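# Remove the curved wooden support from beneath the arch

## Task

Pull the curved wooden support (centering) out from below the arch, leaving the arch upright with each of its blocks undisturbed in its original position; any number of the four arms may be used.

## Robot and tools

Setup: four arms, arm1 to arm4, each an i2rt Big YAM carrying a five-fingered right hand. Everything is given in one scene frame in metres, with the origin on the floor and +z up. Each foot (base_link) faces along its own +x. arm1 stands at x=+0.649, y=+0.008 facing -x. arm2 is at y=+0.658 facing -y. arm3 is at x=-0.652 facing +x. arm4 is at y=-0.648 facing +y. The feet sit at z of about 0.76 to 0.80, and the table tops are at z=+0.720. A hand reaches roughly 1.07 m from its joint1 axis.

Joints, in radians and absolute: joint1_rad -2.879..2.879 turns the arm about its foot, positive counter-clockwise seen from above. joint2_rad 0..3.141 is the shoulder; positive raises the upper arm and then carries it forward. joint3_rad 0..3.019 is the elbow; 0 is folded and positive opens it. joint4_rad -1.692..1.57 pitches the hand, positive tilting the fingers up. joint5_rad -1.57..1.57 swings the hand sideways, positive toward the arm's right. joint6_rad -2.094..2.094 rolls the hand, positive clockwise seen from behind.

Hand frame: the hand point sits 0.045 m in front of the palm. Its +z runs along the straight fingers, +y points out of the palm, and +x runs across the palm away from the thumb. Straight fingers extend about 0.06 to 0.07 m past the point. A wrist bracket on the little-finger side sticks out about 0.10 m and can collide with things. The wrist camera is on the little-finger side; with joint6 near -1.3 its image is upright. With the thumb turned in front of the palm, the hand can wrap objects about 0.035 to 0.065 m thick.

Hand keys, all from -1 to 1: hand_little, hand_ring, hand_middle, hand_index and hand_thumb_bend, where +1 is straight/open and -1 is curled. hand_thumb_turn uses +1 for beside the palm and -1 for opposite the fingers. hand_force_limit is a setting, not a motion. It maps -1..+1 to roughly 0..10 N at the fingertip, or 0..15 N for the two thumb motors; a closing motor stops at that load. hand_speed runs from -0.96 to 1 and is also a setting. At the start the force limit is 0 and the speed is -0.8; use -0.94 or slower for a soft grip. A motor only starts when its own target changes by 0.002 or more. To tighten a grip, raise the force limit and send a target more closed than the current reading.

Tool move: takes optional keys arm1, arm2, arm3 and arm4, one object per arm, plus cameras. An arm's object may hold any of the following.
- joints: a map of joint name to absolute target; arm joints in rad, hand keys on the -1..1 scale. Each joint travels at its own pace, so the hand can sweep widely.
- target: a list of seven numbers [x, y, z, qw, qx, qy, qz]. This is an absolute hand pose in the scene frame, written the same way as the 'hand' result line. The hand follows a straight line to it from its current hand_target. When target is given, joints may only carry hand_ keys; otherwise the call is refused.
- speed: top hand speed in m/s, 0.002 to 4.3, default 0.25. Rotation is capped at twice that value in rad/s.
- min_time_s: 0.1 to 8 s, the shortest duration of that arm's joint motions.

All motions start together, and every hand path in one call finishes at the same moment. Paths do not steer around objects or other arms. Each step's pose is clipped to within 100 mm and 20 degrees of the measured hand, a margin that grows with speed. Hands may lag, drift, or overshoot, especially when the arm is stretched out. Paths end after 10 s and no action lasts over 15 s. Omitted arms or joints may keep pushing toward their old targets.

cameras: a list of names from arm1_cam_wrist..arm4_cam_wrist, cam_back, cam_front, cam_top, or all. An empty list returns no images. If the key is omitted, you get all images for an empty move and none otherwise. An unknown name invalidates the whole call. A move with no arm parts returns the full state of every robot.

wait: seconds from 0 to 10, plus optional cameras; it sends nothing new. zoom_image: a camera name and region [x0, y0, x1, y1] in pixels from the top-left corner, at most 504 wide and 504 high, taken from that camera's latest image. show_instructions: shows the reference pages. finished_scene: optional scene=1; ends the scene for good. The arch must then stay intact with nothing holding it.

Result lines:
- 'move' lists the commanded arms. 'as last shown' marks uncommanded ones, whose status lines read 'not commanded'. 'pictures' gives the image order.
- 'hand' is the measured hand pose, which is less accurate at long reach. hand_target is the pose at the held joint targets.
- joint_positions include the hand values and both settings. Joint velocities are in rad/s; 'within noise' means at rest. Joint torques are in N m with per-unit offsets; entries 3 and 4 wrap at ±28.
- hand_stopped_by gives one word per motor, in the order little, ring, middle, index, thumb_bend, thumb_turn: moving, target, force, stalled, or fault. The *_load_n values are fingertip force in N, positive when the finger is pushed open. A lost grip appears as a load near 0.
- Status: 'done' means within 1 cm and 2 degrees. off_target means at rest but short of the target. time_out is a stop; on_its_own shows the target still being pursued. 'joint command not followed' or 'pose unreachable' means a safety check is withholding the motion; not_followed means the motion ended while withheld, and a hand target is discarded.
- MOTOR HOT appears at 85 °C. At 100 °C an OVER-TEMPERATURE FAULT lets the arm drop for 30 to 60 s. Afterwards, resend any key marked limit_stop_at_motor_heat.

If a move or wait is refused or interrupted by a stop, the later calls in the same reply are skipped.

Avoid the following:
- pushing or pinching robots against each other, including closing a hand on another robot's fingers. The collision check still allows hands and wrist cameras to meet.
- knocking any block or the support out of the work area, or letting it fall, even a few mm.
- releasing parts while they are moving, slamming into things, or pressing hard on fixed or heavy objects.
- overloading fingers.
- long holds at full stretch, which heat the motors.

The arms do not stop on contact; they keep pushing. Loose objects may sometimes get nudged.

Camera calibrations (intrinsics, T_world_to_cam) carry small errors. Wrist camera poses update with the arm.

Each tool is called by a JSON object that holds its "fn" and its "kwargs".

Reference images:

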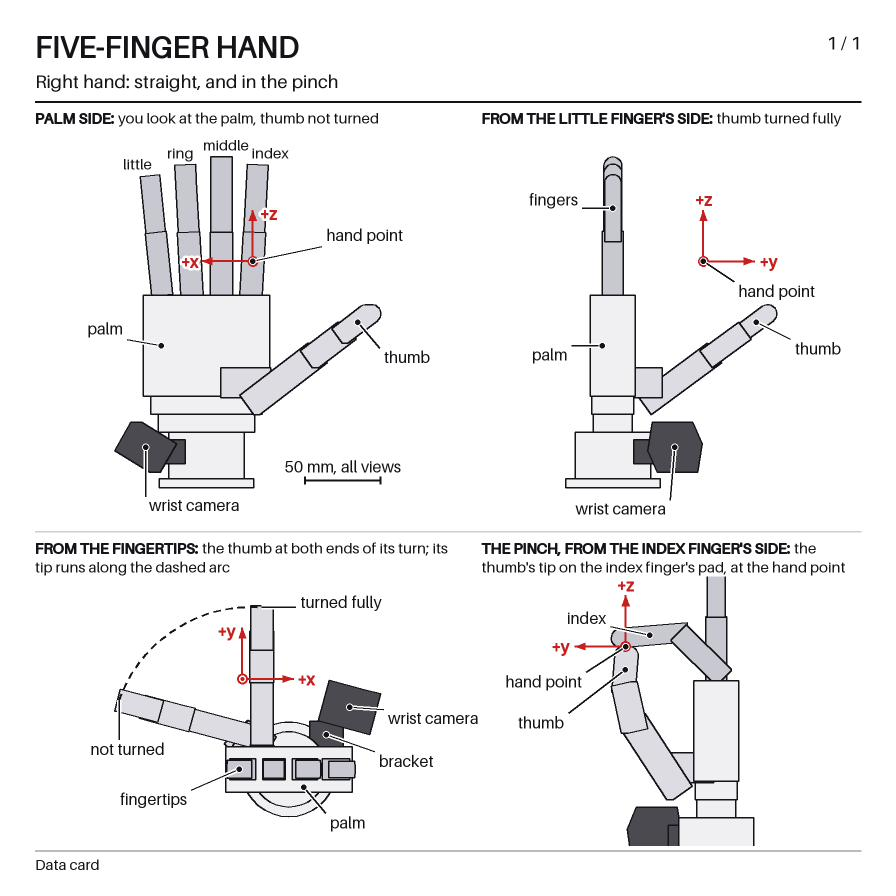

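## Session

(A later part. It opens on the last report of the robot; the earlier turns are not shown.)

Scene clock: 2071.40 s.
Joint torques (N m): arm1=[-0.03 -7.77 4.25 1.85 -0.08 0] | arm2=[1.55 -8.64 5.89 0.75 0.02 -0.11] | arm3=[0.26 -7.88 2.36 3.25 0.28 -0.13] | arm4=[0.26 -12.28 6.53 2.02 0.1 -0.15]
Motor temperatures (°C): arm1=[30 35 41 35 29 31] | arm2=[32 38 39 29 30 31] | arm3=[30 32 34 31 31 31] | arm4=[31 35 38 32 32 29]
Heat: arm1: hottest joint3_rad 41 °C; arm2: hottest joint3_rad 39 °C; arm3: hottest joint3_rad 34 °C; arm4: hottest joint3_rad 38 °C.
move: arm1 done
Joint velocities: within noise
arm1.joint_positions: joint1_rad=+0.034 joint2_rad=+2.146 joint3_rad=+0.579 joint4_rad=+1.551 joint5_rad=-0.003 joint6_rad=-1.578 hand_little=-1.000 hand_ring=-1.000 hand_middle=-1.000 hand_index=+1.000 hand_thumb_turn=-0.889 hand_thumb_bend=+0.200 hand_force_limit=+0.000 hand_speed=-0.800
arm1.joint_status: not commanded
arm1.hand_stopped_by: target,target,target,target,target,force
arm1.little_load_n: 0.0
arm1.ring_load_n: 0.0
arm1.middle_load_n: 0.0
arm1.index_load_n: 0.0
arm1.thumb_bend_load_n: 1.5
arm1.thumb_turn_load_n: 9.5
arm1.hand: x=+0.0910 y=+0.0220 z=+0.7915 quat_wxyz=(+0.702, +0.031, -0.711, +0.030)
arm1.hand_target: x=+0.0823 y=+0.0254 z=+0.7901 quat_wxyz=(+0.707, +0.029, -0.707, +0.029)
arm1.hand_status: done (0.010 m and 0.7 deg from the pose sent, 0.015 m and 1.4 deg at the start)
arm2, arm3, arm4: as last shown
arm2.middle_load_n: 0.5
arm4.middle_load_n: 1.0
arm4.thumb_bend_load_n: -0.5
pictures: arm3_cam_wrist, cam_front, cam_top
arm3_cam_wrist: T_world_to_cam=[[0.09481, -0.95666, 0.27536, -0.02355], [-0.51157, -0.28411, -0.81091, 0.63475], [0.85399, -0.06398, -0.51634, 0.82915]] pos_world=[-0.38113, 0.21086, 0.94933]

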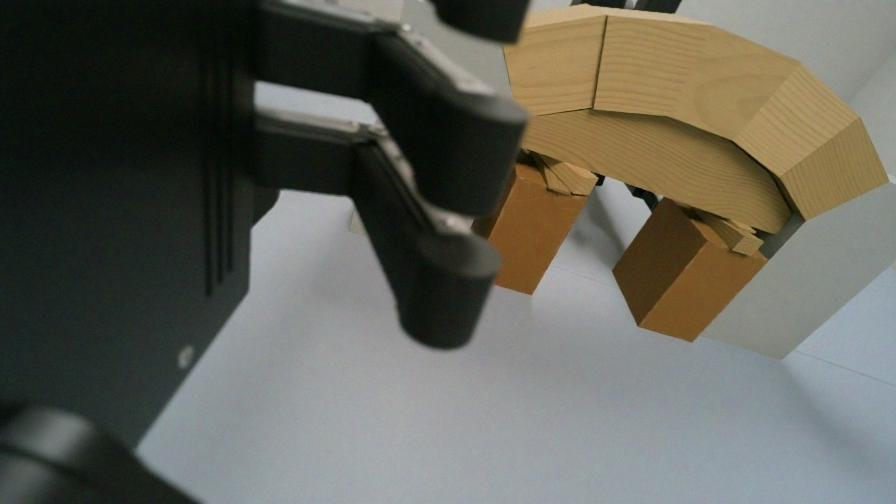

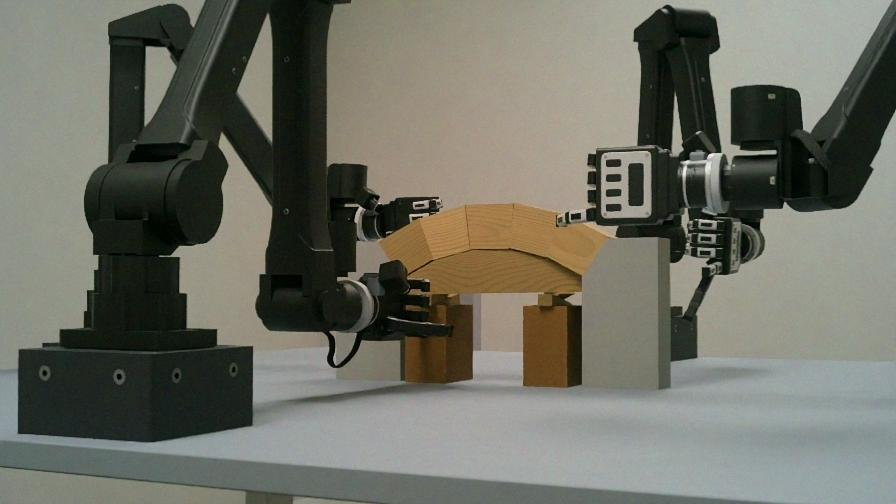

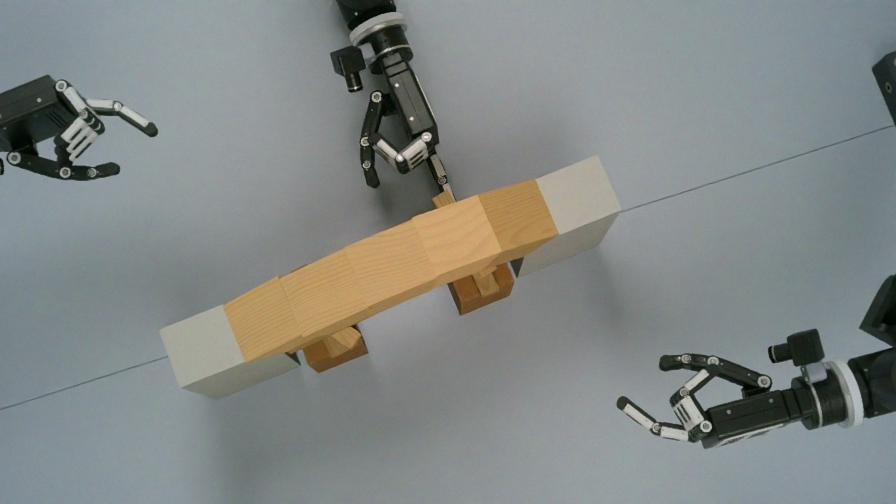

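{"fn": "move", "kwargs": {"arm1": {"target": [0.073, 0.0250, 0.787, 0.7065, 0.0287, -0.7065, 0.0287], "speed": 0.03}, "cameras": ["cam_top"]}}

{"fn": "zoom_image", "kwargs": {"camera": "cam_top", "region": [420, 160, 540, 340]}}

Scene clock: 2075.73 s.
Joint torques (N m): arm1=[-0.09 -7.53 6.28 1.29 -0.07 -0.04] | arm2=[1.73 -8.59 5.87 0.7 0.02 -0.11] | arm3=[-0.03 -7.41 2.28 3.18 0.29 -0.14] | arm4=[0.26 -12.45 6.5 2.03 0.12 -0.15]
Motor temperatures (°C): arm1=[30 35 40 34 29 31] | arm2=[32 38 39 29 30 31] | arm3=[30 32 34 31 31 31] | arm4=[31 35 38 32 32 29]
Heat: arm1: hottest joint3_rad 40 °C; arm2: hottest joint3_rad 39 °C; arm3: hottest joint3_rad 34 °C; arm4: hottest joint3_rad 38 °C.
move: arm1 off_target
Joint velocities: within noise
arm1.joint_positions: joint1_rad=+0.034 joint2_rad=+2.148 joint3_rad=+0.581 joint4_rad=+1.551 joint5_rad=-0.004 joint6_rad=-1.578 hand_little=-1.000 hand_ring=-1.000 hand_middle=-1.000 hand_index=+1.000 hand_thumb_turn=-0.889 hand_thumb_bend=+0.200 hand_force_limit=+0.000 hand_speed=-0.800
arm1.joint_status: not commanded
arm1.hand_stopped_by: target,target,target,target,target,force
arm1.little_load_n: 0.0
arm1.ring_load_n: 0.0
arm1.middle_load_n: 0.0
arm1.index_load_n: 0.0
arm1.thumb_bend_load_n: 1.5
arm1.thumb_turn_load_n: 10.0
arm1.hand: x=+0.0904 y=+0.0221 z=+0.7912 quat_wxyz=(+0.702, +0.031, -0.710, +0.030)
arm1.hand_target: x=+0.0740 y=+0.0252 z=+0.7874 quat_wxyz=(+0.707, +0.029, -0.707, +0.029)
arm1.hand_status: off_target (0.018 m and 0.7 deg from the pose sent, 0.019 m and 0.7 deg at the start)
arm2, arm3: as last shown
arm4.joint_positions: joint1_rad=+0.717 joint2_rad=+1.567 joint3_rad=+0.615 joint4_rad=+0.926 joint5_rad=+0.800 joint6_rad=-1.543 hand_little=-1.000 hand_ring=-1.000 hand_middle=-1.000 hand_index=+0.350 hand_thumb_turn=-0.750 hand_thumb_bend=+0.299 hand_force_limit=+0.300 hand_speed=-0.800
arm4.joint_status: not commanded
arm4.hand_stopped_by: target,target,target,target,target,force
arm4.little_load_n: 0.0
arm4.ring_load_n: 0.0
arm4.middle_load_n: 1.0
arm4.index_load_n: 0.0
arm4.thumb_bend_load_n: 0.0
arm4.thumb_turn_load_n: 0.5
arm4.hand: x=-0.1898 y=-0.1759 z=+0.9278 quat_wxyz=(-0.483, +0.517, +0.485, +0.514)
arm4.hand_target: x=-0.1901 y=-0.1799 z=+0.9300 quat_wxyz=(-0.485, +0.514, +0.485, +0.514)
arm4.hand_status: not commanded

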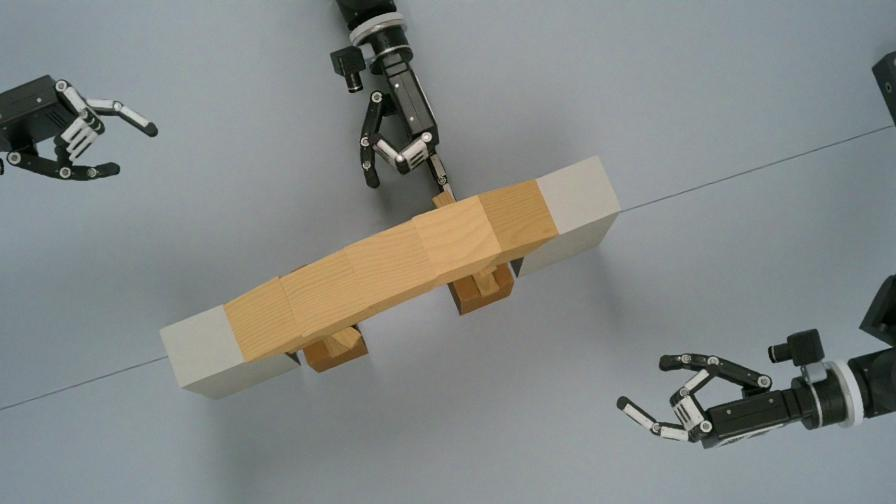

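Scaled by 2.800 from the camera's image (finer frame: 1280x720).

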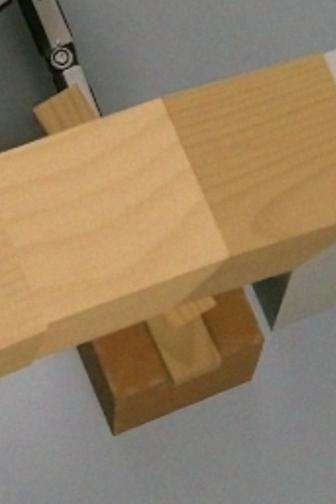

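{"fn": "move", "kwargs": {"arm1": {"target": [0.064, 0.0245, 0.785, 0.7065, 0.0287, -0.7065, 0.0287], "speed": 0.03}, "cameras": ["cam_top"]}}

{"fn": "zoom_image", "kwargs": {"camera": "cam_top", "region": [420, 160, 540, 340]}}

Scene clock: 2080.67 s.
Joint torques (N m): arm1=[0.21 -7.12 8.42 0.87 -0.09 0.03] | arm2=[1.67 -8.59 5.87 0.73 0.03 -0.11] | arm3=[0.44 -7.3 2.26 3.23 0.29 -0.11] | arm4=[0.21 -12.28 6.54 2 0.11 -0.15]
Motor temperatures (°C): arm1=[30 35 41 34 29 31] | arm2=[32 38 39 29 30 31] | arm3=[30 32 34 31 31 31] | arm4=[31 35 38 32 32 29]
Heat: arm1: hottest joint3_rad 41 °C; arm2: hottest joint3_rad 39 °C; arm3: hottest joint3_rad 34 °C; arm4: hottest joint3_rad 38 °C.
move: arm1 off_target
Joint velocities: within noise
arm1.joint_positions: joint1_rad=+0.034 joint2_rad=+2.149 joint3_rad=+0.582 joint4_rad=+1.551 joint5_rad=-0.004 joint6_rad=-1.578 hand_little=-1.000 hand_ring=-1.000 hand_middle=-1.000 hand_index=+1.000 hand_thumb_turn=-0.889 hand_thumb_bend=+0.200 hand_force_limit=+0.000 hand_speed=-0.800
arm1.joint_status: not commanded
arm1.hand_stopped_by: target,target,target,target,target,force
arm1.little_load_n: 0.5
arm1.ring_load_n: 0.0
arm1.middle_load_n: 0.0
arm1.index_load_n: 0.0
arm1.thumb_bend_load_n: 1.5
arm1.thumb_turn_load_n: 9.5
arm1.hand: x=+0.0900 y=+0.0220 z=+0.7911 quat_wxyz=(+0.703, +0.031, -0.710, +0.030)
arm1.hand_target: x=+0.0661 y=+0.0247 z=+0.7860 quat_wxyz=(+0.707, +0.029, -0.707, +0.029)
arm1.hand_status: off_target (0.027 m and 0.7 deg from the pose sent, 0.027 m and 0.7 deg at the start)
arm2, arm3, arm4: as last shown
arm2.thumb_turn_load_n: 4.0
arm4.middle_load_n: 0.5

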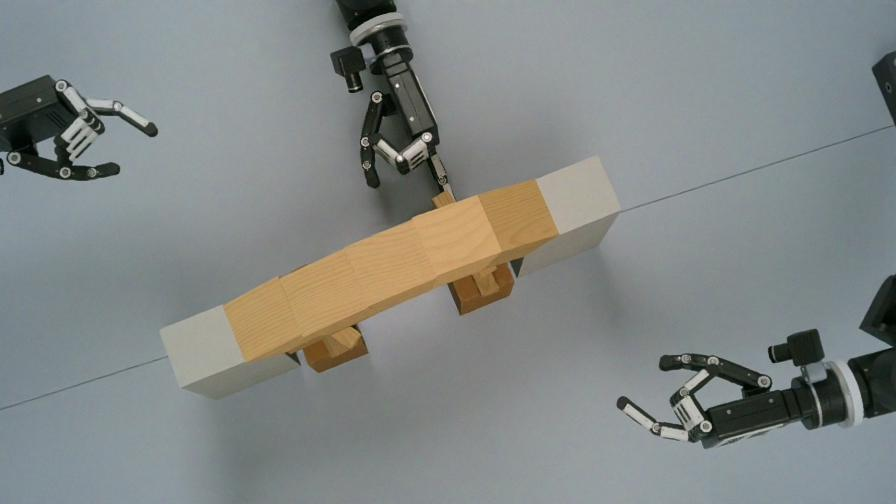

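Scaled by 2.800 from the camera's image (finer frame: 1280x720).

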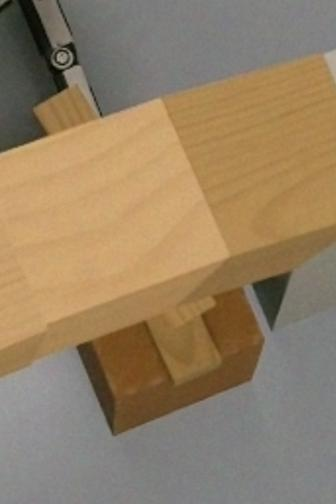

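{"fn": "move", "kwargs": {"cameras": ["cam_front", "arm1_cam_wrist", "cam_back"]}}

{"fn": "zoom_image", "kwargs": {"camera": "cam_front", "region": [370, 260, 490, 400]}}

{"fn": "zoom_image", "kwargs": {"camera": "arm1_cam_wrist", "region": [300, 0, 800, 400]}}

Scene clock: 2093.20 s.
Joint torques (N m): arm1=[0.03 -6.18 8.59 0.69 -0.11 0.07] | arm2=[1.61 -8.64 5.89 0.77 0.02 -0.12] | arm3=[0.15 -7.47 2.13 3.21 0.27 -0.12] | arm4=[0.5 -12.28 6.46 2.04 0.11 -0.13]
Motor temperatures (°C): arm1=[30 35 41 34 29 31] | arm2=[32 38 39 29 30 31] | arm3=[30 32 34 31 31 31] | arm4=[31 35 38 32 32 29]
Heat: arm1: hottest joint3_rad 41 °C; arm2: hottest joint3_rad 39 °C; arm3: hottest joint3_rad 34 °C; arm4: hottest joint3_rad 38 °C.
Joint velocities: within noise
arm1.joint_positions: joint1_rad=+0.034 joint2_rad=+2.149 joint3_rad=+0.582 joint4_rad=+1.551 joint5_rad=-0.004 joint6_rad=-1.578 hand_little=-1.000 hand_ring=-1.000 hand_middle=-1.000 hand_index=+1.000 hand_thumb_turn=-0.889 hand_thumb_bend=+0.200 hand_force_limit=+0.000 hand_speed=-0.800
arm1.joint_status: not commanded
arm1.hand_stopped_by: target,target,target,target,target,force
arm1.little_load_n: 0.0
arm1.ring_load_n: 0.0
arm1.middle_load_n: 0.0
arm1.index_load_n: 0.0
arm1.thumb_bend_load_n: 1.5
arm1.thumb_turn_load_n: 10.0
arm1.hand: x=+0.0900 y=+0.0220 z=+0.7911 quat_wxyz=(+0.703, +0.031, -0.710, +0.030) (m; scene frame)
arm1.hand_target: x=+0.0661 y=+0.0247 z=+0.7860 quat_wxyz=(+0.707, +0.029, -0.707, +0.029) (m; scene frame)
arm1.hand_status: off_target (0.027 m and 0.7 deg from the pose sent, 0.027 m and 0.7 deg at the start)
arm2.joint_positions: joint1_rad=+0.766 joint2_rad=+1.363 joint3_rad=+0.389 joint4_rad=+0.991 joint5_rad=+0.710 joint6_rad=-1.568 hand_little=-1.000 hand_ring=-1.000 hand_middle=-1.000 hand_index=+0.300 hand_thumb_turn=-0.799 hand_thumb_bend=+0.299 hand_force_limit=+0.000 hand_speed=-0.800
arm2.joint_status: not commanded
arm2.hand_stopped_by: target,target,target,target,target,target
arm2.little_load_n: 0.0
arm2.ring_load_n: 0.0
arm2.middle_load_n: 0.5
arm2.index_load_n: 0.0
arm2.thumb_bend_load_n: -2.0
arm2.thumb_turn_load_n: 4.5
arm2.hand: x=+0.1608 y=+0.2476 z=+0.9315 quat_wxyz=(+0.477, +0.512, -0.482, +0.527) (m; scene frame)
arm2.hand_target: x=+0.1600 y=+0.2500 z=+0.9301 quat_wxyz=(+0.479, +0.520, -0.479, +0.520) (m; scene frame)
arm2.hand_status: not commanded
arm3.joint_positions: joint1_rad=+0.977 joint2_rad=+1.653 joint3_rad=+0.332 joint4_rad=+1.298 joint5_rad=+0.884 joint6_rad=-1.567 hand_little=-1.000 hand_ring=-1.000 hand_middle=-1.000 hand_index=+1.000 hand_thumb_turn=+1.000 hand_thumb_bend=+1.000 hand_force_limit=+0.000 hand_speed=-0.800
arm3.joint_status: not commanded
arm3.hand_stopped_by: target,target,target,target,target,target
arm3.little_load_n: 0.0
arm3.ring_load_n: 0.0
arm3.middle_load_n: 0.0
arm3.index_load_n: 0.0
arm3.thumb_bend_load_n: 0.0
arm3.thumb_turn_load_n: 0.0
arm3.hand: x=-0.2871 y=+0.1984 z=+0.8924 quat_wxyz=(-0.021, +0.714, +0.032, +0.699) (m; scene frame)
arm3.hand_target: x=-0.2899 y=+0.1999 z=+0.8999 quat_wxyz=(-0.029, +0.707, +0.029, +0.706) (m; scene frame)
arm3.hand_status: not commanded
arm4.joint_positions: joint1_rad=+0.717 joint2_rad=+1.567 joint3_rad=+0.615 joint4_rad=+0.926 joint5_rad=+0.800 joint6_rad=-1.543 hand_little=-1.000 hand_ring=-1.000 hand_middle=-1.000 hand_index=+0.350 hand_thumb_turn=-0.750 hand_thumb_bend=+0.299 hand_force_limit=+0.300 hand_speed=-0.800
arm4.joint_status: not commanded
arm4.hand_stopped_by: target,target,target,target,target,force
arm4.little_load_n: 0.0
arm4.ring_load_n: 0.0
arm4.middle_load_n: 0.5
arm4.index_load_n: 0.0
arm4.thumb_bend_load_n: -0.5
arm4.thumb_turn_load_n: 0.5
arm4.hand: x=-0.1898 y=-0.1759 z=+0.9278 quat_wxyz=(-0.483, +0.517, +0.485, +0.514) (m; scene frame)
arm4.hand_target: x=-0.1901 y=-0.1799 z=+0.9300 quat_wxyz=(-0.485, +0.514, +0.485, +0.514) (m; scene frame)
arm4.hand_status: not commanded
pictures: arm1_cam_wrist, cam_back, cam_front
camera_calibration:
arm1_cam_wrist: T_world_to_cam=[[-0.1162, 0.94973, 0.29071, -0.24256], [0.51885, 0.30762, -0.7976, 0.57177], [-0.84693, 0.05815, -0.52851, 0.60492]] pos_world=[0.18748, 0.0193, 0.84627]

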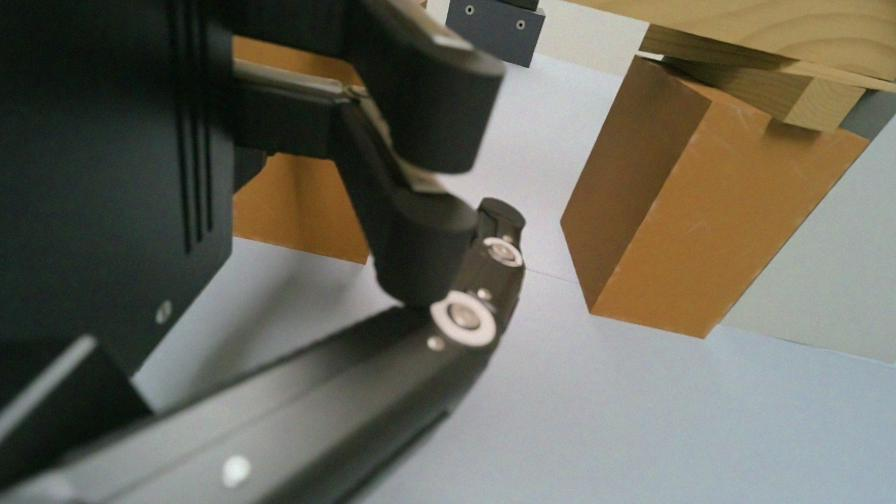

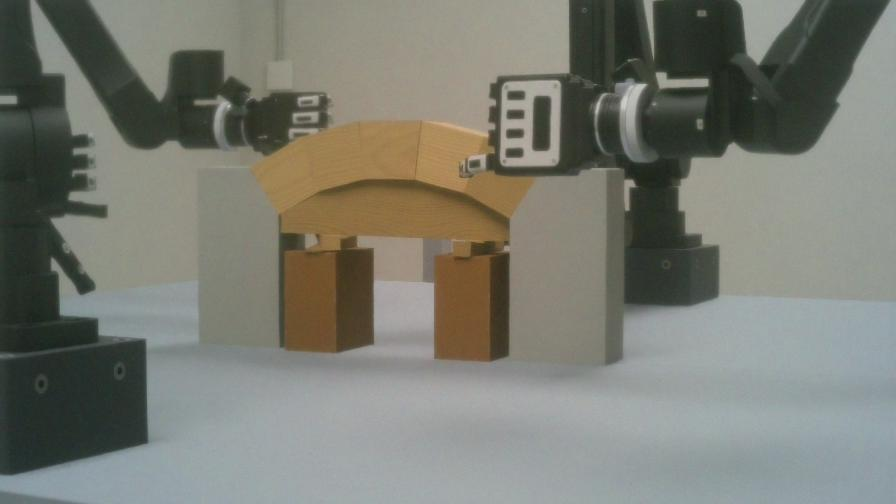

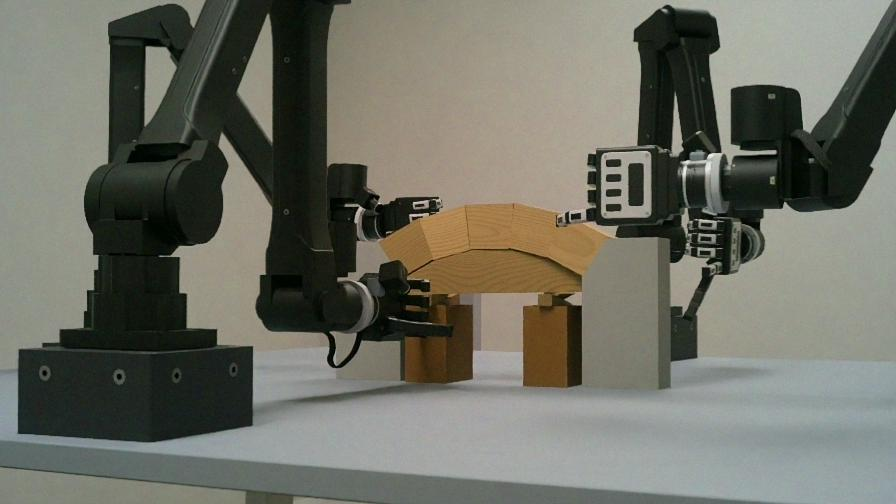

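Scaled by 3.600 from the camera's image (finer frame: 1280x720).

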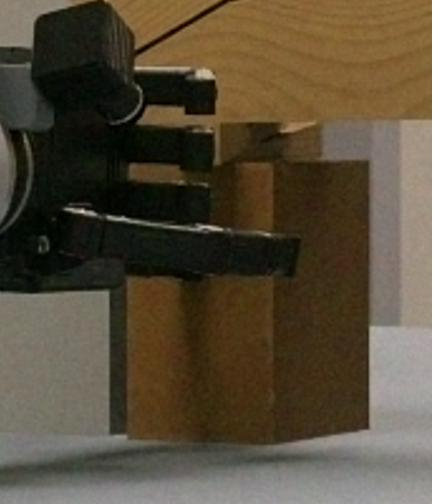

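Scaled by 1.008 from the camera's image (finer frame: 1280x720).

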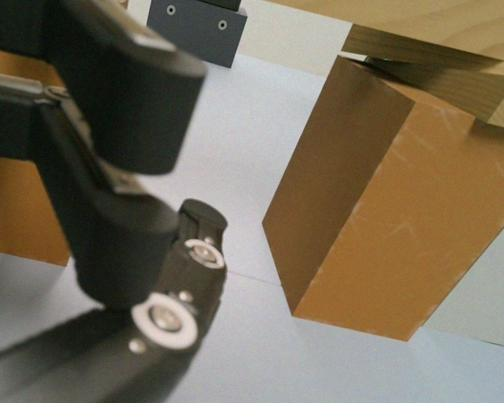

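{"fn": "move", "kwargs": {"arm1": {"target": [0.054, 0.024, 0.783, 0.7065, 0.0287, -0.7065, 0.0287], "speed": 0.03}, "cameras": ["cam_top"]}}

{"fn": "zoom_image", "kwargs": {"camera": "cam_top", "region": [420, 160, 540, 340]}}

Scene clock: 2110.30 s.
Joint torques (N m): arm1=[-0.21 -6.48 10.33 -0.03 -0.12 0.04] | arm2=[1.55 -8.64 5.87 0.75 0.02 -0.12] | arm3=[0.56 -7.24 2.29 3.19 0.27 -0.12] | arm4=[0.44 -12.1 6.53 1.96 0.11 -0.14]
Motor temperatures (°C): arm1=[30 36 42 34 29 31] | arm2=[32 38 39 29 30 31] | arm3=[30 32 34 31 31 31] | arm4=[31 35 38 32 32 29]
Heat: arm1: hottest joint3_rad 42 °C; arm2: hottest joint3_rad 39 °C; arm3: hottest joint3_rad 34 °C; arm4: hottest joint3_rad 38 °C.
move: arm1 off_target
Joint velocities: within noise
arm1.joint_positions: joint1_rad=+0.034 joint2_rad=+2.149 joint3_rad=+0.584 joint4_rad=+1.551 joint5_rad=-0.005 joint6_rad=-1.578 hand_little=-1.000 hand_ring=-1.000 hand_middle=-1.000 hand_index=+1.000 hand_thumb_turn=-0.889 hand_thumb_bend=+0.200 hand_force_limit=+0.000 hand_speed=-0.800
arm1.joint_status: not commanded
arm1.hand_stopped_by: target,target,target,target,target,force
arm1.little_load_n: 0.0
arm1.ring_load_n: 0.0
arm1.middle_load_n: 0.0
arm1.index_load_n: -0.5
arm1.thumb_bend_load_n: 1.5
arm1.thumb_turn_load_n: 10.0
arm1.hand: x=+0.0895 y=+0.0219 z=+0.7911 quat_wxyz=(+0.703, +0.031, -0.710, +0.030)
arm1.hand_target: x=+0.0576 y=+0.0241 z=+0.7851 quat_wxyz=(+0.707, +0.029, -0.706, +0.029)
arm1.hand_status: off_target (0.036 m and 0.7 deg from the pose sent, 0.037 m and 0.7 deg at the start)
arm2, arm3, arm4: as last shown
arm3.little_load_n: 0.5
arm3.thumb_turn_load_n: -0.5

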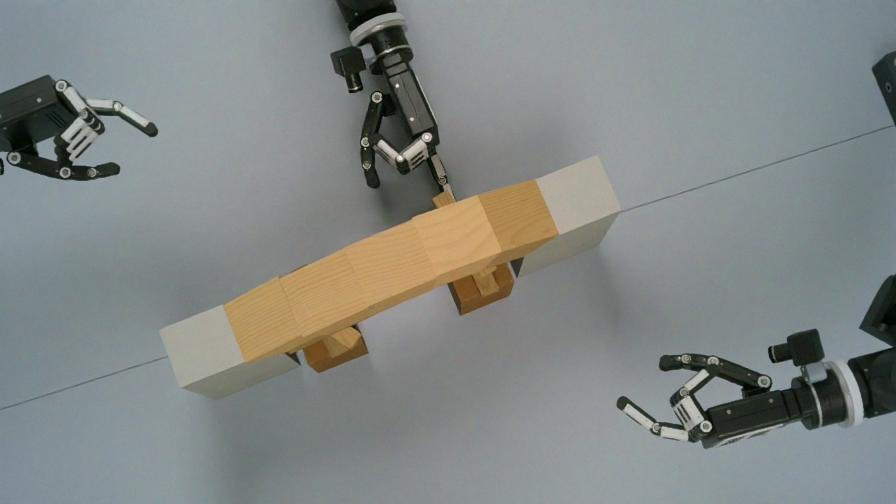

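Scaled by 2.800 from the camera's image (finer frame: 1280x720).

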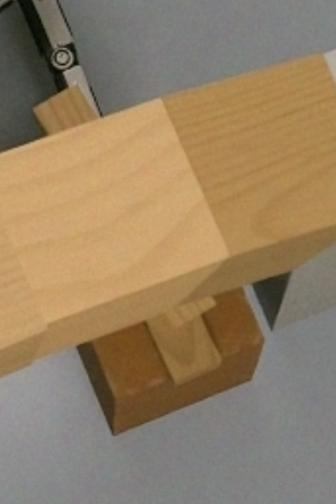

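{"fn": "move", "kwargs": {"arm1": {"target": [0.17, 0.032, 0.80, 0.7065, 0.0287, -0.7065, 0.0287], "speed": 0.08}}}

{"fn": "move", "kwargs": {"arm1": {"target": [0.22, 0.03, 0.88, 0.4793, -0.4793, -0.5199, 0.5199], "speed": 0.3, "joints": {"hand_little": 1, "hand_ring": 1, "hand_middle": 1, "hand_thumb_bend": 0.0}}, "cameras": ["cam_top", "cam_front", "arm1_cam_wrist"]}}

Scene clock: 2212.43 s.
Joint torques (N m): arm1=[0.15 -8.35 0.34 2.84 0.21 0.11] | arm2=[1.67 -8.76 5.89 0.73 0.03 -0.11] | arm3=[0.44 -7.36 2.28 3.19 0.24 -0.1] | arm4=[0.32 -12.45 6.48 1.99 0.13 -0.16]
Motor temperatures (°C): arm1=[30 35 44 33 29 31] | arm2=[32 37 38 29 30 31] | arm3=[30 32 33 31 31 31] | arm4=[31 35 37 31 32 29]
Heat: arm1: hottest joint3_rad 44 °C; arm2: hottest joint3_rad 38 °C; arm3: hottest joint3_rad 33 °C; arm4: hottest joint3_rad 37 °C.
move: arm1 off_target
Joint velocities: within noise
arm1.joint_positions: joint1_rad=+0.034 joint2_rad=+2.046 joint3_rad=+0.360 joint4_rad=+1.555 joint5_rad=-0.001 joint6_rad=-1.578 hand_little=-1.000 hand_ring=-1.000 hand_middle=-1.000 hand_index=+1.000 hand_thumb_turn=-0.889 hand_thumb_bend=+0.200 hand_force_limit=+0.000 hand_speed=-0.800
arm1.joint_status: not commanded
arm1.hand_stopped_by: target,target,target,target,target,force
arm1.little_load_n: 0.0
arm1.ring_load_n: 0.0
arm1.middle_load_n: 0.0
arm1.index_load_n: 0.0
arm1.thumb_bend_load_n: 1.5
arm1.thumb_turn_load_n: 10.0
arm1.hand: x=+0.1712 y=+0.0293 z=+0.7885 quat_wxyz=(+0.661, +0.032, -0.749, +0.028)
arm1.hand_target: x=+0.1697 y=+0.0320 z=+0.8003 quat_wxyz=(+0.674, +0.024, -0.738, +0.029)
arm1.hand_status: off_target (0.012 m and 7.2 deg from the pose sent, 0.082 m and 0.7 deg at the start; a joint's target at an end of its range on 45 of 58 steps)
arm2, arm3, arm4: as last shown
arm3.little_load_n: 0.0
arm3.thumb_turn_load_n: 0.0
pictures: none

Scene clock: 2216.53 s.
Joint torques (N m): arm1=[0.38 -4.89 4.04 1.16 -0.18 0.2] | arm2=[1.61 -8.59 5.9 0.73 0.02 -0.12] | arm3=[0.15 -7.47 2.18 3.15 0.27 -0.13] | arm4=[0.32 -12.28 6.54 2.04 0.1 -0.14]
Motor temperatures (°C): arm1=[30 35 43 33 29 31] | arm2=[32 37 38 29 30 31] | arm3=[30 32 33 31 31 31] | arm4=[31 35 37 31 32 29]
Heat: arm1: hottest joint3_rad 43 °C; arm2: hottest joint3_rad 38 °C; arm3: hottest joint3_rad 33 °C; arm4: hottest joint3_rad 37 °C.
move: arm1 done
Joint velocities: within noise
arm1.joint_positions: joint1_rad=-0.314 joint2_rad=+1.530 joint3_rad=+0.225 joint4_rad=+1.309 joint5_rad=-0.352 joint6_rad=-0.022 hand_little=+1.000 hand_ring=+1.000 hand_middle=+1.000 hand_index=+1.000 hand_thumb_turn=-0.889 hand_thumb_bend=+0.001 hand_force_limit=+0.000 hand_speed=-0.800
arm1.joint_status: all done
arm1.hand_stopped_by: target,target,target,target,target,force
arm1.little_load_n: 0.0
arm1.ring_load_n: 0.0
arm1.middle_load_n: 0.0
arm1.index_load_n: 0.0
arm1.thumb_bend_load_n: 0.0
arm1.thumb_turn_load_n: 0.0
arm1.hand: x=+0.2178 y=+0.0283 z=+0.8799 quat_wxyz=(+0.485, -0.471, -0.523, +0.519)
arm1.hand_target: x=+0.2201 y=+0.0300 z=+0.8798 quat_wxyz=(+0.479, -0.479, -0.520, +0.520)
arm1.hand_status: done (0.003 m and 1.1 deg from the pose sent, 0.104 m and 90.3 deg at the start)
arm2, arm3, arm4: as last shown
arm2.thumb_bend_load_n: -1.5
arm4.thumb_turn_load_n: 1.0
pictures: arm1_cam_wrist, cam_front, cam_top
arm1_cam_wrist: T_world_to_cam=[[-0.06477, 0.30222, -0.95104, 0.84032], [0.59875, -0.75065, -0.27932, 0.13093], [-0.79831, -0.58752, -0.13233, 0.41883]] pos_world=[0.31039, 0.09039, 0.89117]

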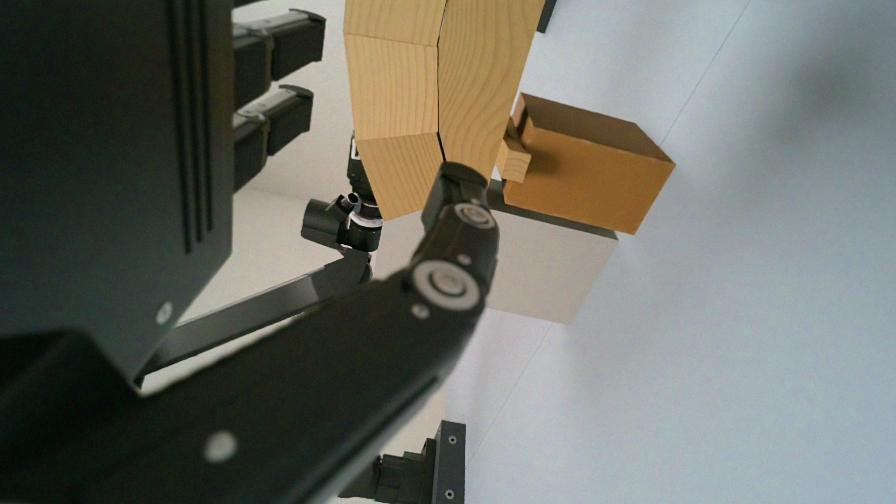

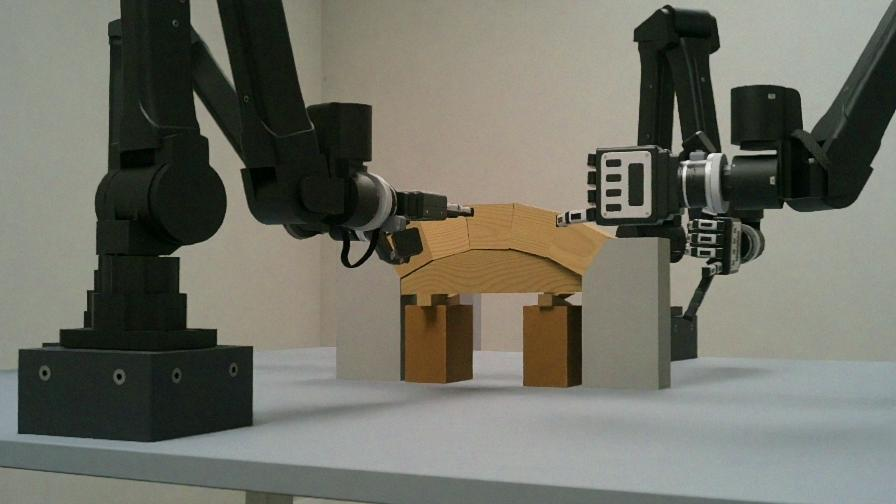

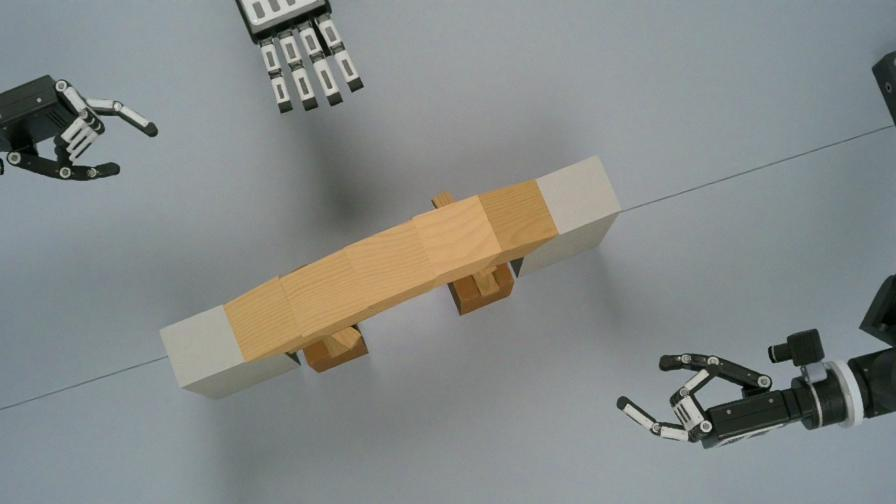

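{"fn": "move", "kwargs": {"arm1": {"target": [0.14, 0.025, 0.818, 0.4793, -0.4793, -0.5199, 0.5199], "speed": 0.15}}}

{"fn": "move", "kwargs": {"arm1": {"target": [0.103, 0.022, 0.818, 0.4793, -0.4793, -0.5199, 0.5199], "speed": 0.05}, "cameras": ["cam_top", "cam_front", "arm1_cam_wrist"]}}

{"fn": "zoom_image", "kwargs": {"camera": "cam_front", "region": [370, 180, 620, 400]}}

{"fn": "zoom_image", "kwargs": {"camera": "cam_top", "region": [280, 120, 500, 300]}}

Scene clock: 2234.60 s.
Joint torques (N m): arm1=[1.44 -6.59 4.23 3.02 0.24 0.18] | arm2=[1.55 -8.64 5.9 0.73 0.02 -0.12] | arm3=[0.32 -7.3 2.29 3.26 0.29 -0.13] | arm4=[0.62 -12.45 6.45 2.03 0.11 -0.15]
Motor temperatures (°C): arm1=[30 35 42 33 29 31] | arm2=[32 37 38 29 30 31] | arm3=[30 32 33 31 31 31] | arm4=[31 35 37 31 32 29]
Heat: arm1: hottest joint3_rad 42 °C; arm2: hottest joint3_rad 38 °C; arm3: hottest joint3_rad 33 °C; arm4: hottest joint3_rad 37 °C.
move: arm1 off_target
Joint velocities: within noise
arm1.joint_positions: joint1_rad=-0.251 joint2_rad=+1.909 joint3_rad=+0.423 joint4_rad=+1.444 joint5_rad=-0.280 joint6_rad=-0.022 hand_little=+1.000 hand_ring=+1.000 hand_middle=+1.000 hand_index=+1.000 hand_thumb_turn=-0.889 hand_thumb_bend=+0.001 hand_force_limit=+0.000 hand_speed=-0.800
arm1.joint_status: not commanded
arm1.hand_stopped_by: target,target,target,target,target,force
arm1.little_load_n: 0.0
arm1.ring_load_n: 0.0
arm1.middle_load_n: 0.0
arm1.index_load_n: 0.0
arm1.thumb_bend_load_n: 0.5
arm1.thumb_turn_load_n: 0.0
arm1.hand: x=+0.1483 y=+0.0273 z=+0.8104 quat_wxyz=(+0.473, -0.487, -0.529, +0.509)
arm1.hand_target: x=+0.1403 y=+0.0250 z=+0.8180 quat_wxyz=(+0.479, -0.479, -0.520, +0.520)
arm1.hand_status: off_target (0.011 m and 2.0 deg from the pose sent, 0.099 m and 1.2 deg at the start)
arm2, arm3, arm4: as last shown
arm2.thumb_bend_load_n: -2.0
arm4.thumb_turn_load_n: 0.5
pictures: none

Scene clock: 2235.87 s.
Joint torques (N m): arm1=[1.2 -6.71 5.15 0.91 0.21 0.21] | arm2=[1.67 -8.41 5.87 0.72 0.02 -0.11] | arm3=[0.44 -7.41 2.25 3.19 0.29 -0.13] | arm4=[0.5 -12.34 6.52 2.03 0.1 -0.13]
Motor temperatures (°C): arm1=[30 35 42 33 29 31] | arm2=[32 37 38 29 30 31] | arm3=[30 32 33 31 31 31] | arm4=[31 35 37 31 32 29]
Heat: arm1: hottest joint3_rad 42 °C; arm2: hottest joint3_rad 38 °C; arm3: hottest joint3_rad 33 °C; arm4: hottest joint3_rad 37 °C.
move: arm1 done
Joint velocities: within noise
arm1.joint_positions: joint1_rad=-0.223 joint2_rad=+1.922 joint3_rad=+0.516 joint4_rad=+1.418 joint5_rad=-0.251 joint6_rad=-0.021 hand_little=+1.000 hand_ring=+1.000 hand_middle=+1.000 hand_index=+1.000 hand_thumb_turn=-0.889 hand_thumb_bend=+0.001 hand_force_limit=+0.000 hand_speed=-0.800
arm1.joint_status: not commanded
arm1.hand_stopped_by: target,target,target,target,target,force
arm1.little_load_n: 0.0
arm1.ring_load_n: 0.0
arm1.middle_load_n: 0.0
arm1.index_load_n: 0.0
arm1.thumb_bend_load_n: 0.0
arm1.thumb_turn_load_n: 0.0
arm1.hand: x=+0.1092 y=+0.0257 z=+0.8250 quat_wxyz=(+0.489, -0.472, -0.519, +0.518)
arm1.hand_target: x=+0.1034 y=+0.0219 z=+0.8181 quat_wxyz=(+0.479, -0.479, -0.520, +0.520)
arm1.hand_status: done (0.010 m and 1.4 deg from the pose sent, 0.046 m and 2.0 deg at the start)
arm2, arm3, arm4: as last shown
arm2.middle_load_n: 1.0
arm2.thumb_bend_load_n: -1.5
arm2.thumb_turn_load_n: 4.0
arm4.thumb_turn_load_n: 1.0
pictures: arm1_cam_wrist, cam_front, cam_top
arm1_cam_wrist: T_world_to_cam=[[-0.06875, 0.30316, -0.95046, 0.78166], [0.58983, -0.75601, -0.2838, 0.18339], [-0.80459, -0.58012, -0.12684, 0.31929]] pos_world=[0.20247, 0.0869, 0.83548]

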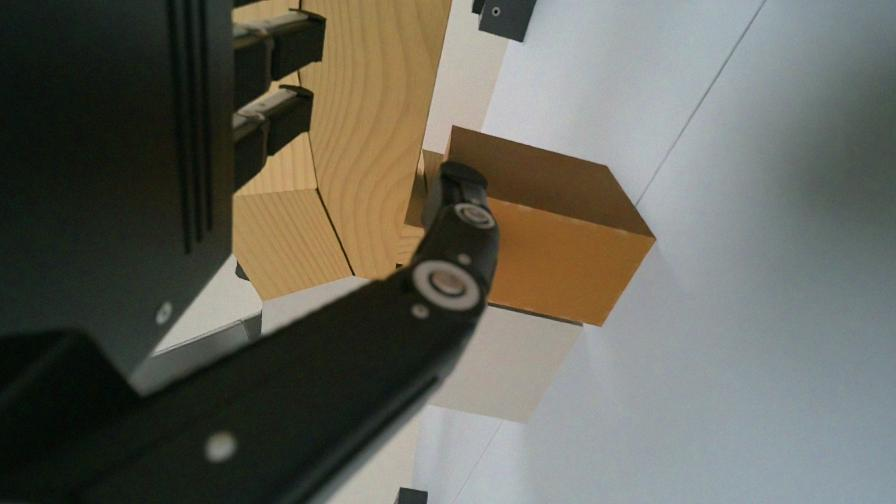

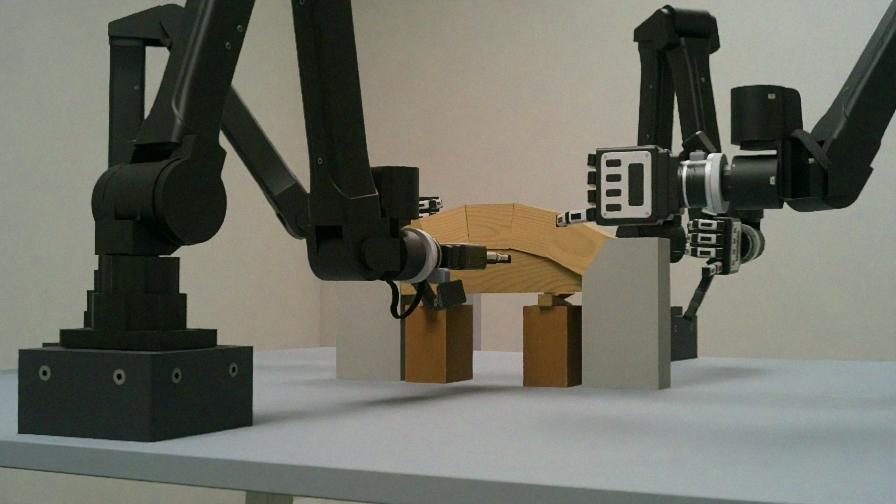

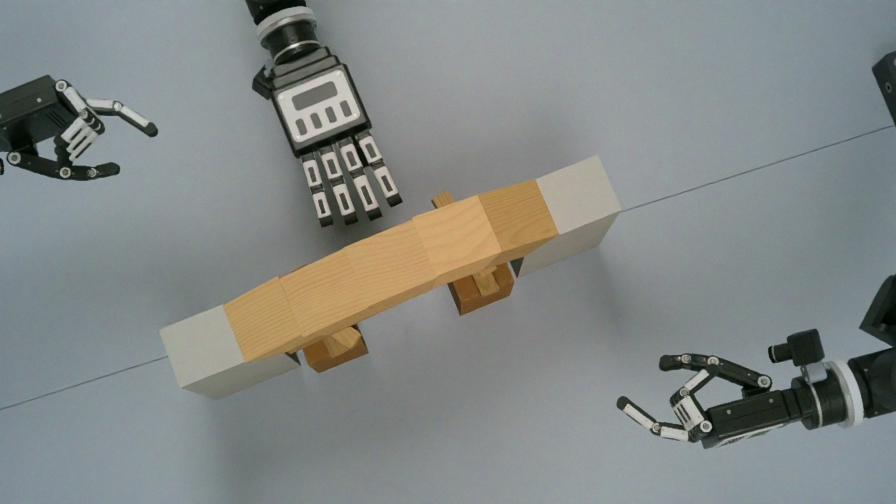

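Scaled by 2.016 from the camera's image (finer frame: 1280x720).

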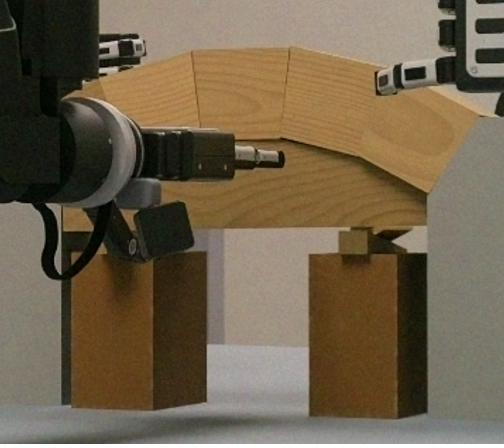

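Scaled by 2.291 from the camera's image (finer frame: 1280x720).

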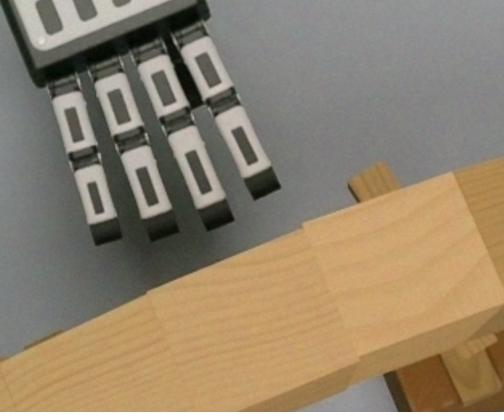

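{"fn": "move", "kwargs": {"arm1": {"target": [0.083, 0.0205, 0.811, 0.4793, -0.4793, -0.5199, 0.5199], "speed": 0.03}, "cameras": ["cam_top", "cam_front", "arm3_cam_wrist"]}}

{"fn": "zoom_image", "kwargs": {"camera": "cam_front", "region": [370, 180, 620, 400]}}

{"fn": "zoom_image", "kwargs": {"camera": "cam_top", "region": [280, 120, 500, 380]}}

Scene clock: 2247.03 s.
Joint torques (N m): arm1=[1.38 -7.53 5.49 1.16 0.23 0.2] | arm2=[1.67 -8.59 5.86 0.73 0.02 -0.12] | arm3=[0.32 -7.41 2.28 3.15 0.28 -0.13] | arm4=[0.5 -12.63 6.57 1.96 0.1 -0.14]
Motor temperatures (°C): arm1=[30 35 42 33 29 31] | arm2=[32 37 38 29 30 31] | arm3=[30 32 33 31 31 31] | arm4=[31 35 37 31 32 29]
Heat: arm1: hottest joint3_rad 42 °C; arm2: hottest joint3_rad 38 °C; arm3: hottest joint3_rad 33 °C; arm4: hottest joint3_rad 37 °C.
move: arm1 done
Joint velocities: within noise
arm1.joint_positions: joint1_rad=-0.211 joint2_rad=+1.963 joint3_rad=+0.572 joint4_rad=+1.400 joint5_rad=-0.239 joint6_rad=-0.021 hand_little=+1.000 hand_ring=+1.000 hand_middle=+1.000 hand_index=+1.000 hand_thumb_turn=-0.889 hand_thumb_bend=+0.001 hand_force_limit=+0.000 hand_speed=-0.800
arm1.joint_status: not commanded
arm1.hand_stopped_by: target,target,target,target,target,force
arm1.little_load_n: 0.0
arm1.ring_load_n: 0.0
arm1.middle_load_n: 0.0
arm1.index_load_n: 0.0
arm1.thumb_bend_load_n: 0.0
arm1.thumb_turn_load_n: 0.0
arm1.hand: x=+0.0897 y=+0.0245 z=+0.8176 quat_wxyz=(+0.489, -0.473, -0.519, +0.518)
arm1.hand_target: x=+0.0834 y=+0.0204 z=+0.8111 quat_wxyz=(+0.479, -0.479, -0.520, +0.520)
arm1.hand_status: done (0.010 m and 1.3 deg from the pose sent, 0.030 m and 1.4 deg at the start)
arm2, arm3, arm4: as last shown
arm2.thumb_bend_load_n: -2.0
arm2.thumb_turn_load_n: 4.5
arm4.thumb_turn_load_n: 0.5
pictures: arm3_cam_wrist, cam_front, cam_top
arm3_cam_wrist: T_world_to_cam=[[0.09481, -0.95666, 0.27536, -0.02355], [-0.51157, -0.28411, -0.81091, 0.63475], [0.85399, -0.06398, -0.51634, 0.82915]] pos_world=[-0.38113, 0.21086, 0.94933]

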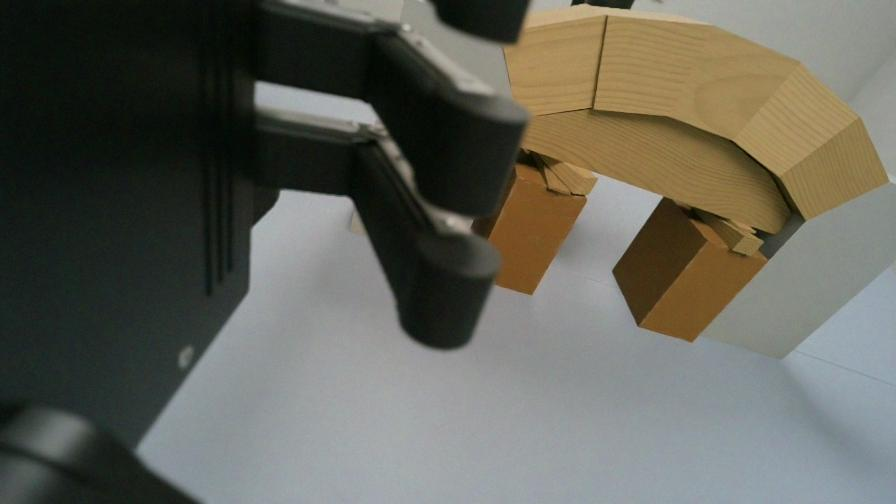

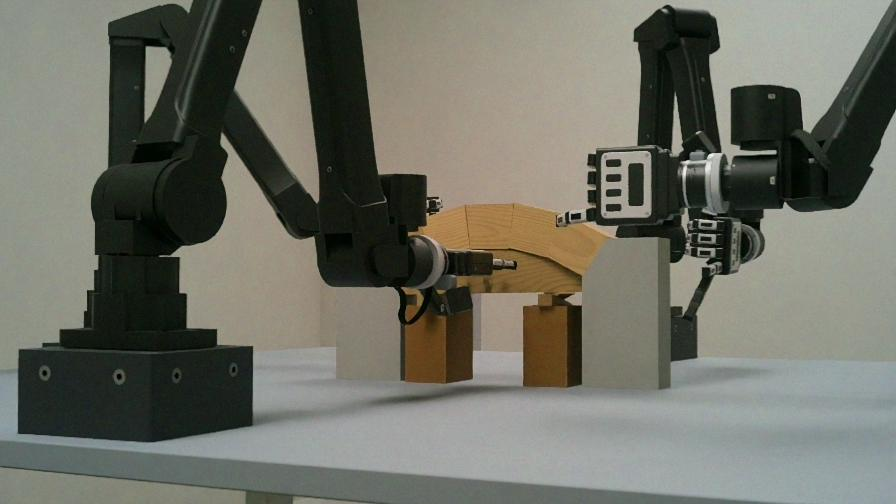

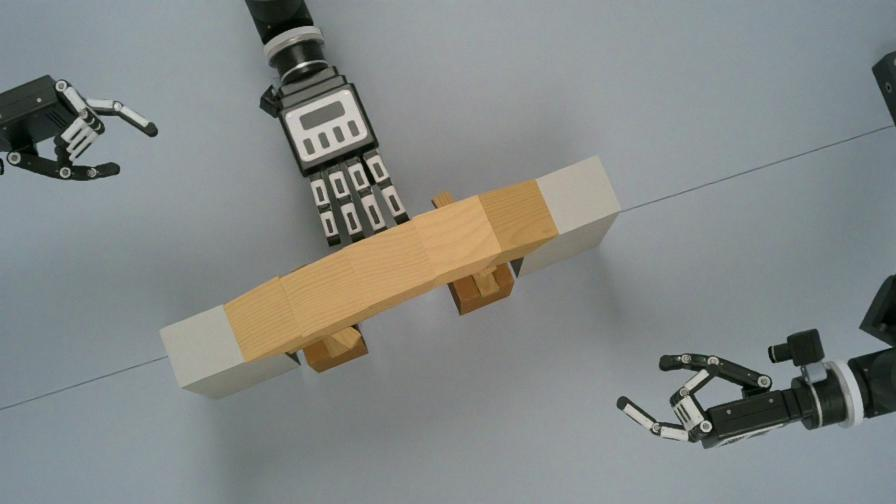

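Scaled by 2.016 from the camera's image (finer frame: 1280x720).

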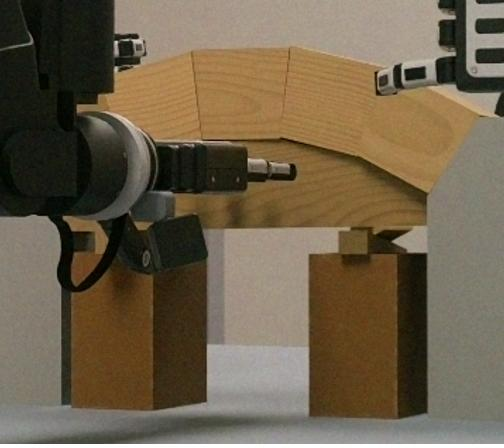

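Scaled by 1.938 from the camera's image (finer frame: 1280x720).

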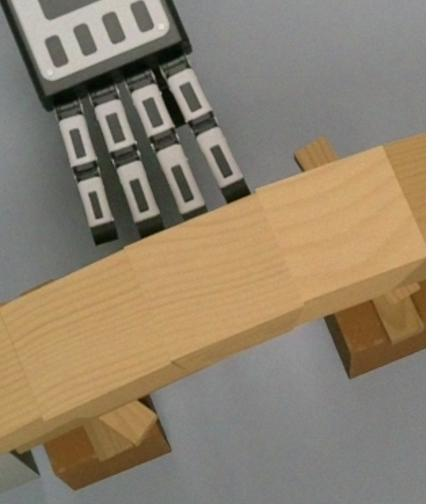

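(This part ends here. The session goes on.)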